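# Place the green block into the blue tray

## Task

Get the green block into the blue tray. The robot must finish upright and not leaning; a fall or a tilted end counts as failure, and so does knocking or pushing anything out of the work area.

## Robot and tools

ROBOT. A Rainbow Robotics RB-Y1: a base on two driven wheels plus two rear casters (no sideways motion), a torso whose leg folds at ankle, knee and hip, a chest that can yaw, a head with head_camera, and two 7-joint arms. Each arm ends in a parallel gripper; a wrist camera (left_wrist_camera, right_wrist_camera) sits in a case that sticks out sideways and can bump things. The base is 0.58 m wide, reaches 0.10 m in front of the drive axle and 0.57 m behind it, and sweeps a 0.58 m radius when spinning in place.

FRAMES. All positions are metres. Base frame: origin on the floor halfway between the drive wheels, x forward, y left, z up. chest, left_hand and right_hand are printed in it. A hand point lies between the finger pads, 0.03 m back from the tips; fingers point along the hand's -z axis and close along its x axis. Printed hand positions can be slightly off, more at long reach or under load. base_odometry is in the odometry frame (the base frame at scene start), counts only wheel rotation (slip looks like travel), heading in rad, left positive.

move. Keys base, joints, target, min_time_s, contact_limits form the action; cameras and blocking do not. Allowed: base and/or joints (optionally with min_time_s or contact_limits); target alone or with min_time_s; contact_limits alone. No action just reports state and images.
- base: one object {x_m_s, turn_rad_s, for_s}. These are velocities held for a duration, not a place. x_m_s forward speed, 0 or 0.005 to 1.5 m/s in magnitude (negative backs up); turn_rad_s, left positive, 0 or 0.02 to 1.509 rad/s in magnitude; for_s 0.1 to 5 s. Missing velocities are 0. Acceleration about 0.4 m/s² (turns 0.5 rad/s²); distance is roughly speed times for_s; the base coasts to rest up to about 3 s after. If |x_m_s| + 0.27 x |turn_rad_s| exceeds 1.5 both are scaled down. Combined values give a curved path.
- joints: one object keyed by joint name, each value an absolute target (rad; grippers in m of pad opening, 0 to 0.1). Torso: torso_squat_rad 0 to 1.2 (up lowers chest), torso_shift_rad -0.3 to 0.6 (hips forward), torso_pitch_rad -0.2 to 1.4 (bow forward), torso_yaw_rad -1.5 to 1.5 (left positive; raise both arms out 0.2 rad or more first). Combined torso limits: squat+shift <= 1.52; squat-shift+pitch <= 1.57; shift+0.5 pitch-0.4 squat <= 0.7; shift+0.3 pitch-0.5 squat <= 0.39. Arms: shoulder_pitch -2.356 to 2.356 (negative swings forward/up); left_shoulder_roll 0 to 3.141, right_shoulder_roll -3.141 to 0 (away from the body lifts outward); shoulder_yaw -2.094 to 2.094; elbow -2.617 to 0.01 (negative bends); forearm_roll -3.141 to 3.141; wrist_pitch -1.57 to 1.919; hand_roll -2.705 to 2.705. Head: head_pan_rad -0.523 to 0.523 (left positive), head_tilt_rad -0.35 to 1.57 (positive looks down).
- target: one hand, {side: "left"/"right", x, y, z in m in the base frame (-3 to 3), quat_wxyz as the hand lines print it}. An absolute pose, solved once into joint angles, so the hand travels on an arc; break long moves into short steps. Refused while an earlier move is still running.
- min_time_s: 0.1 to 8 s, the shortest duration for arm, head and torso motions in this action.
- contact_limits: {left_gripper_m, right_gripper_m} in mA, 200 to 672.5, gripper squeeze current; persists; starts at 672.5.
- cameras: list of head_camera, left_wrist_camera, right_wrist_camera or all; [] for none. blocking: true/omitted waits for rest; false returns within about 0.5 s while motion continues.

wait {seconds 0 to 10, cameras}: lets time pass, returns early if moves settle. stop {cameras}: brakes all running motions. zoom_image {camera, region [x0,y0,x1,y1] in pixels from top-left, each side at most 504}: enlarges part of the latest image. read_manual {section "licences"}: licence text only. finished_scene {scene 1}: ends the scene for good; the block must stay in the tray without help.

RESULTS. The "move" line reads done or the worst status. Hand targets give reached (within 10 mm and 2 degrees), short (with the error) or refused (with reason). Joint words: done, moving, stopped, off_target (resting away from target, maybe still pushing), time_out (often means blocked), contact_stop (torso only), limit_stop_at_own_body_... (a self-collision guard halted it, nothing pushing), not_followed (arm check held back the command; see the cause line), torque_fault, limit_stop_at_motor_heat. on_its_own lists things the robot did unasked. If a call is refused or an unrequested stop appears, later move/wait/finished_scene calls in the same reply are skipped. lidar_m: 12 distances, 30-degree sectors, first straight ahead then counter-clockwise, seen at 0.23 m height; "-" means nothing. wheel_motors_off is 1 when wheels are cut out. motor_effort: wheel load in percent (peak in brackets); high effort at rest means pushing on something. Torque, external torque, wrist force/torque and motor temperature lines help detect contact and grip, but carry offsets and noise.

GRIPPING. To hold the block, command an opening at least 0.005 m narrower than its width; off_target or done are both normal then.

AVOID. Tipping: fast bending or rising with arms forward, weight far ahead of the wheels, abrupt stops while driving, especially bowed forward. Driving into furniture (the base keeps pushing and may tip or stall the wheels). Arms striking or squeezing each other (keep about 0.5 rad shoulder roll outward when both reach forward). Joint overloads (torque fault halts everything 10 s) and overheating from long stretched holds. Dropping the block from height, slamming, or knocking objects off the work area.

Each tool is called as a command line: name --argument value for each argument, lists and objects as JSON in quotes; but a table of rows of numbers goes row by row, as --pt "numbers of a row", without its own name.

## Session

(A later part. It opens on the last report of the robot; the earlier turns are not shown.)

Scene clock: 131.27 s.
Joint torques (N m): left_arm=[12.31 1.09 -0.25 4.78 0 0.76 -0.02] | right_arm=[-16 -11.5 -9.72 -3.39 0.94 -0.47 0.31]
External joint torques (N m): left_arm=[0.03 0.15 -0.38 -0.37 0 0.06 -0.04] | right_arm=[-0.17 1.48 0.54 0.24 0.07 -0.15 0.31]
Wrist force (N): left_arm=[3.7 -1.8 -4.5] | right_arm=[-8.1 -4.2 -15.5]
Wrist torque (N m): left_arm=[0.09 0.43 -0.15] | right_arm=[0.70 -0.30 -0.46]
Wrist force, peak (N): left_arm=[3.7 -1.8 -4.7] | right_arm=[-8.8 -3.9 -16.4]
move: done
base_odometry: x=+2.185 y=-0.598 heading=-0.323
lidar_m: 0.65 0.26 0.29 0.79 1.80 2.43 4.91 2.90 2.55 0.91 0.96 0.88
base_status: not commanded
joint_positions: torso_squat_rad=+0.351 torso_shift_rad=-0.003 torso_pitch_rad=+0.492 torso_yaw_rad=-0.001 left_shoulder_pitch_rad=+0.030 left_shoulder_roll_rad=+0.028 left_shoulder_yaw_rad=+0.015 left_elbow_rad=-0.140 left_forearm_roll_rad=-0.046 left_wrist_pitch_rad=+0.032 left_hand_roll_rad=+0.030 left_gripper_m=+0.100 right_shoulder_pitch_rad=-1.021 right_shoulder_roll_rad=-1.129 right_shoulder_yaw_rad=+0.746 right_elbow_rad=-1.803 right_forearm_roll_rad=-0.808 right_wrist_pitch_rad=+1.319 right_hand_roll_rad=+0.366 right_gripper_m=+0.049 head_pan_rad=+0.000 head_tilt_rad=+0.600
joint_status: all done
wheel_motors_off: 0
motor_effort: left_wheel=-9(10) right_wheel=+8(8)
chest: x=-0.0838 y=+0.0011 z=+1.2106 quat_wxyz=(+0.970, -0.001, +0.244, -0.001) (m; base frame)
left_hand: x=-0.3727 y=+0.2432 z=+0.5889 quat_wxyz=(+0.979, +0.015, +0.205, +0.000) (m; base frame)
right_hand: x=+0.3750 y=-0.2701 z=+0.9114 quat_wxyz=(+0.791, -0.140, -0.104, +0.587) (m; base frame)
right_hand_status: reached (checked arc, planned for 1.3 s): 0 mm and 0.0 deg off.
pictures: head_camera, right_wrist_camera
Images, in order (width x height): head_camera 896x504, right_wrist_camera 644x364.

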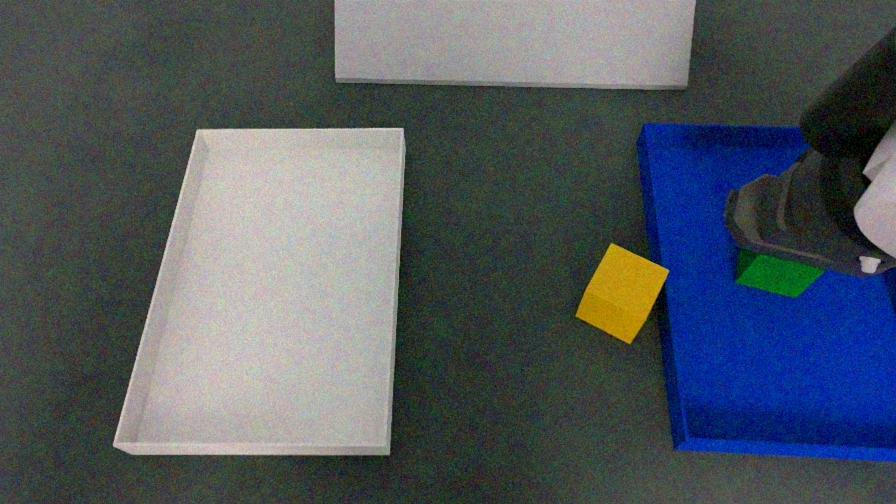

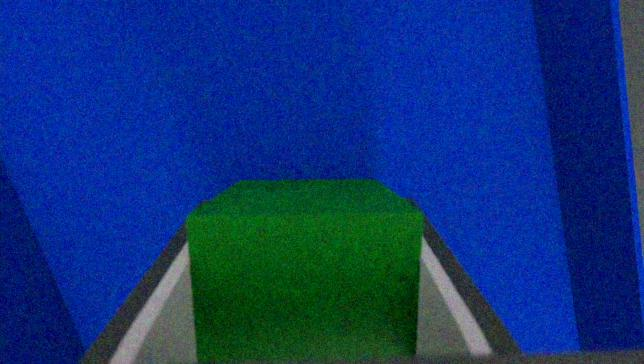

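move --target '{"side": "right", "x": 0.375, "y": -0.270, "z": 0.909, "quat_wxyz": [0.7907, -0.1398, -0.1038, 0.5869]}'

move --joints '{"right_gripper_m": 0.075}'

move --target '{"side": "right", "x": 0.37, "y": -0.270, "z": 1.01, "quat_wxyz": [0.7907, -0.1398, -0.1038, 0.5869]}' --min_time_s 1.2 --cameras '["head_camera", "right_wrist_camera"]'

Scene clock: 133.10 s.
Joint torques (N m): left_arm=[12.7 1.2 -0.41 4.77 -0.03 0.72 0.01] | right_arm=[-15.41 -10.84 -9.58 -3.24 0.59 -0.39 0.22]
External joint torques (N m): left_arm=[0.43 0.25 -0.54 -0.39 -0.02 0.01 -0.02] | right_arm=[0.42 2.13 0.66 0.42 -0.28 -0.07 0.22]
Wrist force (N): left_arm=[3.8 -1.7 -4.6] | right_arm=[-7.8 -6.9 -9.9]
Wrist torque (N m): left_arm=[0.08 0.44 -0.15] | right_arm=[0.68 -0.20 -0.46]
Wrist force, peak (N): left_arm=[4.0 -2.0 -4.7] | right_arm=[-8.9 -4.9 -16.0]
move: done
base_odometry: x=+2.185 y=-0.598 heading=-0.323
lidar_m: 0.65 0.25 0.28 0.80 1.79 2.45 4.92 2.88 2.57 0.92 0.98 0.87
base_status: not commanded
joint_positions: torso_squat_rad=+0.351 torso_shift_rad=-0.003 torso_pitch_rad=+0.492 torso_yaw_rad=-0.001 left_shoulder_pitch_rad=+0.030 left_shoulder_roll_rad=+0.028 left_shoulder_yaw_rad=+0.015 left_elbow_rad=-0.140 left_forearm_roll_rad=-0.046 left_wrist_pitch_rad=+0.032 left_hand_roll_rad=+0.030 left_gripper_m=+0.100 right_shoulder_pitch_rad=-1.020 right_shoulder_roll_rad=-1.126 right_shoulder_yaw_rad=+0.748 right_elbow_rad=-1.797 right_forearm_roll_rad=-0.804 right_wrist_pitch_rad=+1.315 right_hand_roll_rad=+0.366 right_gripper_m=+0.049 head_pan_rad=+0.000 head_tilt_rad=+0.600
joint_status: all done
wheel_motors_off: 0
motor_effort: left_wheel=-10(10) right_wheel=+8(9)
chest: x=-0.0838 y=+0.0011 z=+1.2106 quat_wxyz=(+0.970, -0.001, +0.244, -0.001) (m; base frame)
left_hand: x=-0.3727 y=+0.2432 z=+0.5889 quat_wxyz=(+0.979, +0.015, +0.205, +0.000) (m; base frame)
right_hand: x=+0.3753 y=-0.2701 z=+0.9094 quat_wxyz=(+0.791, -0.140, -0.104, +0.587) (m; base frame)
right_hand_status: reached (checked arc, planned for 0.1 s): 1 mm and 0.1 deg off.
pictures: none

Scene clock: 133.87 s.
Joint torques (N m): left_arm=[12.44 1.34 -0.44 4.78 0.03 0.76 -0.05] | right_arm=[-15.6 -11.45 -9.42 -3.32 0.74 -0.41 0.24]
External joint torques (N m): left_arm=[0.16 0.4 -0.57 -0.37 0.03 0.05 -0.07] | right_arm=[0.23 1.52 0.82 0.33 -0.13 -0.09 0.24]
Wrist force (N): left_arm=[3.8 -1.7 -4.4] | right_arm=[-8.1 -4.2 -15.2]
Wrist torque (N m): left_arm=[0.08 0.43 -0.15] | right_arm=[0.66 -0.29 -0.48]
Wrist force, peak (N): left_arm=[3.8 -2.0 -4.5] | right_arm=[-9.1 -5.0 -15.0]
move: done
base_odometry: x=+2.185 y=-0.598 heading=-0.323
lidar_m: 0.62 0.26 0.29 0.78 1.81 2.43 4.91 2.91 2.57 0.92 0.96 0.88
base_status: not commanded
joint_positions: torso_squat_rad=+0.351 torso_shift_rad=-0.003 torso_pitch_rad=+0.492 torso_yaw_rad=-0.001 left_shoulder_pitch_rad=+0.030 left_shoulder_roll_rad=+0.028 left_shoulder_yaw_rad=+0.015 left_elbow_rad=-0.140 left_forearm_roll_rad=-0.046 left_wrist_pitch_rad=+0.032 left_hand_roll_rad=+0.030 left_gripper_m=+0.100 right_shoulder_pitch_rad=-1.020 right_shoulder_roll_rad=-1.126 right_shoulder_yaw_rad=+0.748 right_elbow_rad=-1.797 right_forearm_roll_rad=-0.804 right_wrist_pitch_rad=+1.315 right_hand_roll_rad=+0.366 right_gripper_m=+0.075 head_pan_rad=+0.000 head_tilt_rad=+0.600
joint_status: all done
wheel_motors_off: 0
motor_effort: left_wheel=-9(10) right_wheel=+8(9)
chest: x=-0.0838 y=+0.0011 z=+1.2106 quat_wxyz=(+0.970, -0.001, +0.244, -0.001) (m; base frame)
left_hand: x=-0.3727 y=+0.2432 z=+0.5889 quat_wxyz=(+0.979, +0.015, +0.205, +0.000) (m; base frame)
right_hand: x=+0.3753 y=-0.2701 z=+0.9094 quat_wxyz=(+0.791, -0.140, -0.104, +0.587) (m; base frame)
pictures: none

Scene clock: 135.40 s.
Joint torques (N m): left_arm=[12.33 1.19 -0.25 4.8 0.15 0.72 -0.03] | right_arm=[-17.27 -13.87 -10.73 -2.46 0.83 -0.23 -0.27]
External joint torques (N m): left_arm=[0.05 0.24 -0.38 -0.36 0.16 0.01 -0.05] | right_arm=[-1.53 -0.73 0.06 -0.26 -0.07 0.08 -0.26]
Wrist force (N): left_arm=[3.7 -1.6 -4.5] | right_arm=[-8.1 -4.8 -14.2]
Wrist torque (N m): left_arm=[0.06 0.42 -0.15] | right_arm=[0.79 -0.30 -0.44]
Wrist force, peak (N): left_arm=[3.7 -1.8 -4.7] | right_arm=[-8.1 -5.2 -15.4]
move: done
base_odometry: x=+2.185 y=-0.598 heading=-0.323
lidar_m: 0.64 0.25 0.27 0.78 1.80 2.45 4.92 2.90 2.57 0.91 0.98 0.87
base_status: not commanded
joint_positions: torso_squat_rad=+0.351 torso_shift_rad=-0.003 torso_pitch_rad=+0.492 torso_yaw_rad=-0.001 left_shoulder_pitch_rad=+0.030 left_shoulder_roll_rad=+0.028 left_shoulder_yaw_rad=+0.015 left_elbow_rad=-0.140 left_forearm_roll_rad=-0.046 left_wrist_pitch_rad=+0.032 left_hand_roll_rad=+0.030 left_gripper_m=+0.100 right_shoulder_pitch_rad=-1.130 right_shoulder_roll_rad=-1.271 right_shoulder_yaw_rad=+0.626 right_elbow_rad=-1.970 right_forearm_roll_rad=-1.017 right_wrist_pitch_rad=+1.513 right_hand_roll_rad=+0.348 right_gripper_m=+0.075 head_pan_rad=+0.000 head_tilt_rad=+0.600
joint_status: all done
wheel_motors_off: 0
motor_effort: left_wheel=-9(10) right_wheel=+9(9)
chest: x=-0.0838 y=+0.0011 z=+1.2106 quat_wxyz=(+0.970, -0.001, +0.244, -0.001) (m; base frame)
left_hand: x=-0.3727 y=+0.2432 z=+0.5889 quat_wxyz=(+0.979, +0.015, +0.205, +0.000) (m; base frame)
right_hand: x=+0.3701 y=-0.2699 z=+1.0099 quat_wxyz=(+0.791, -0.140, -0.104, +0.587) (m; base frame)
right_hand_status: reached (checked arc, planned for 1.2 s): 0 mm and 0.0 deg off.
pictures: head_camera, right_wrist_camera
Images, in order (width x height): head_camera 896x504, right_wrist_camera 644x364.

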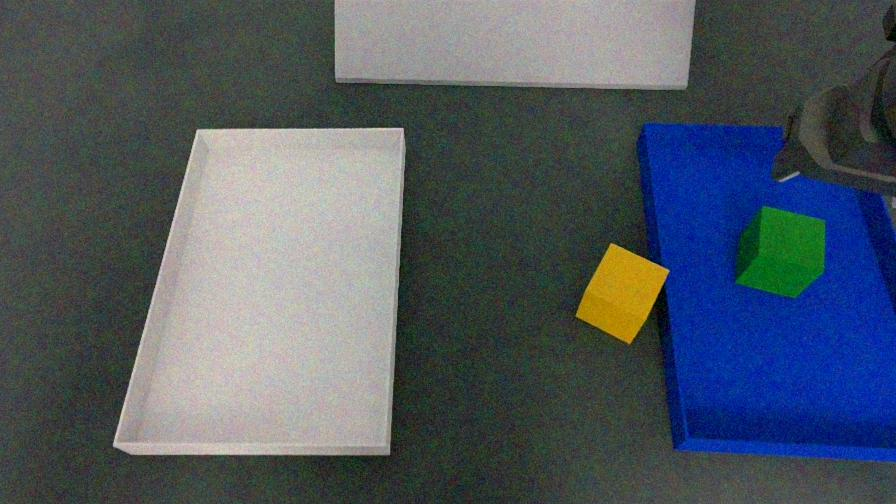

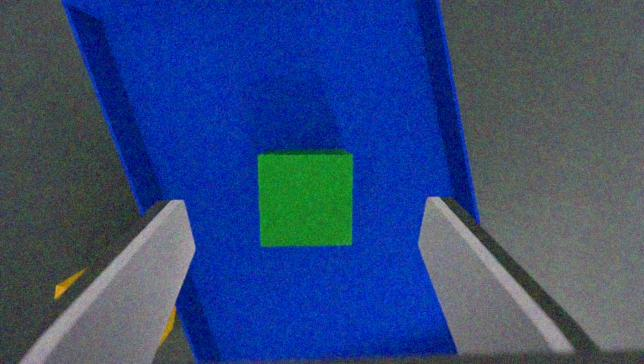

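finished_scene --scene 1

The scene is finished: the task was done.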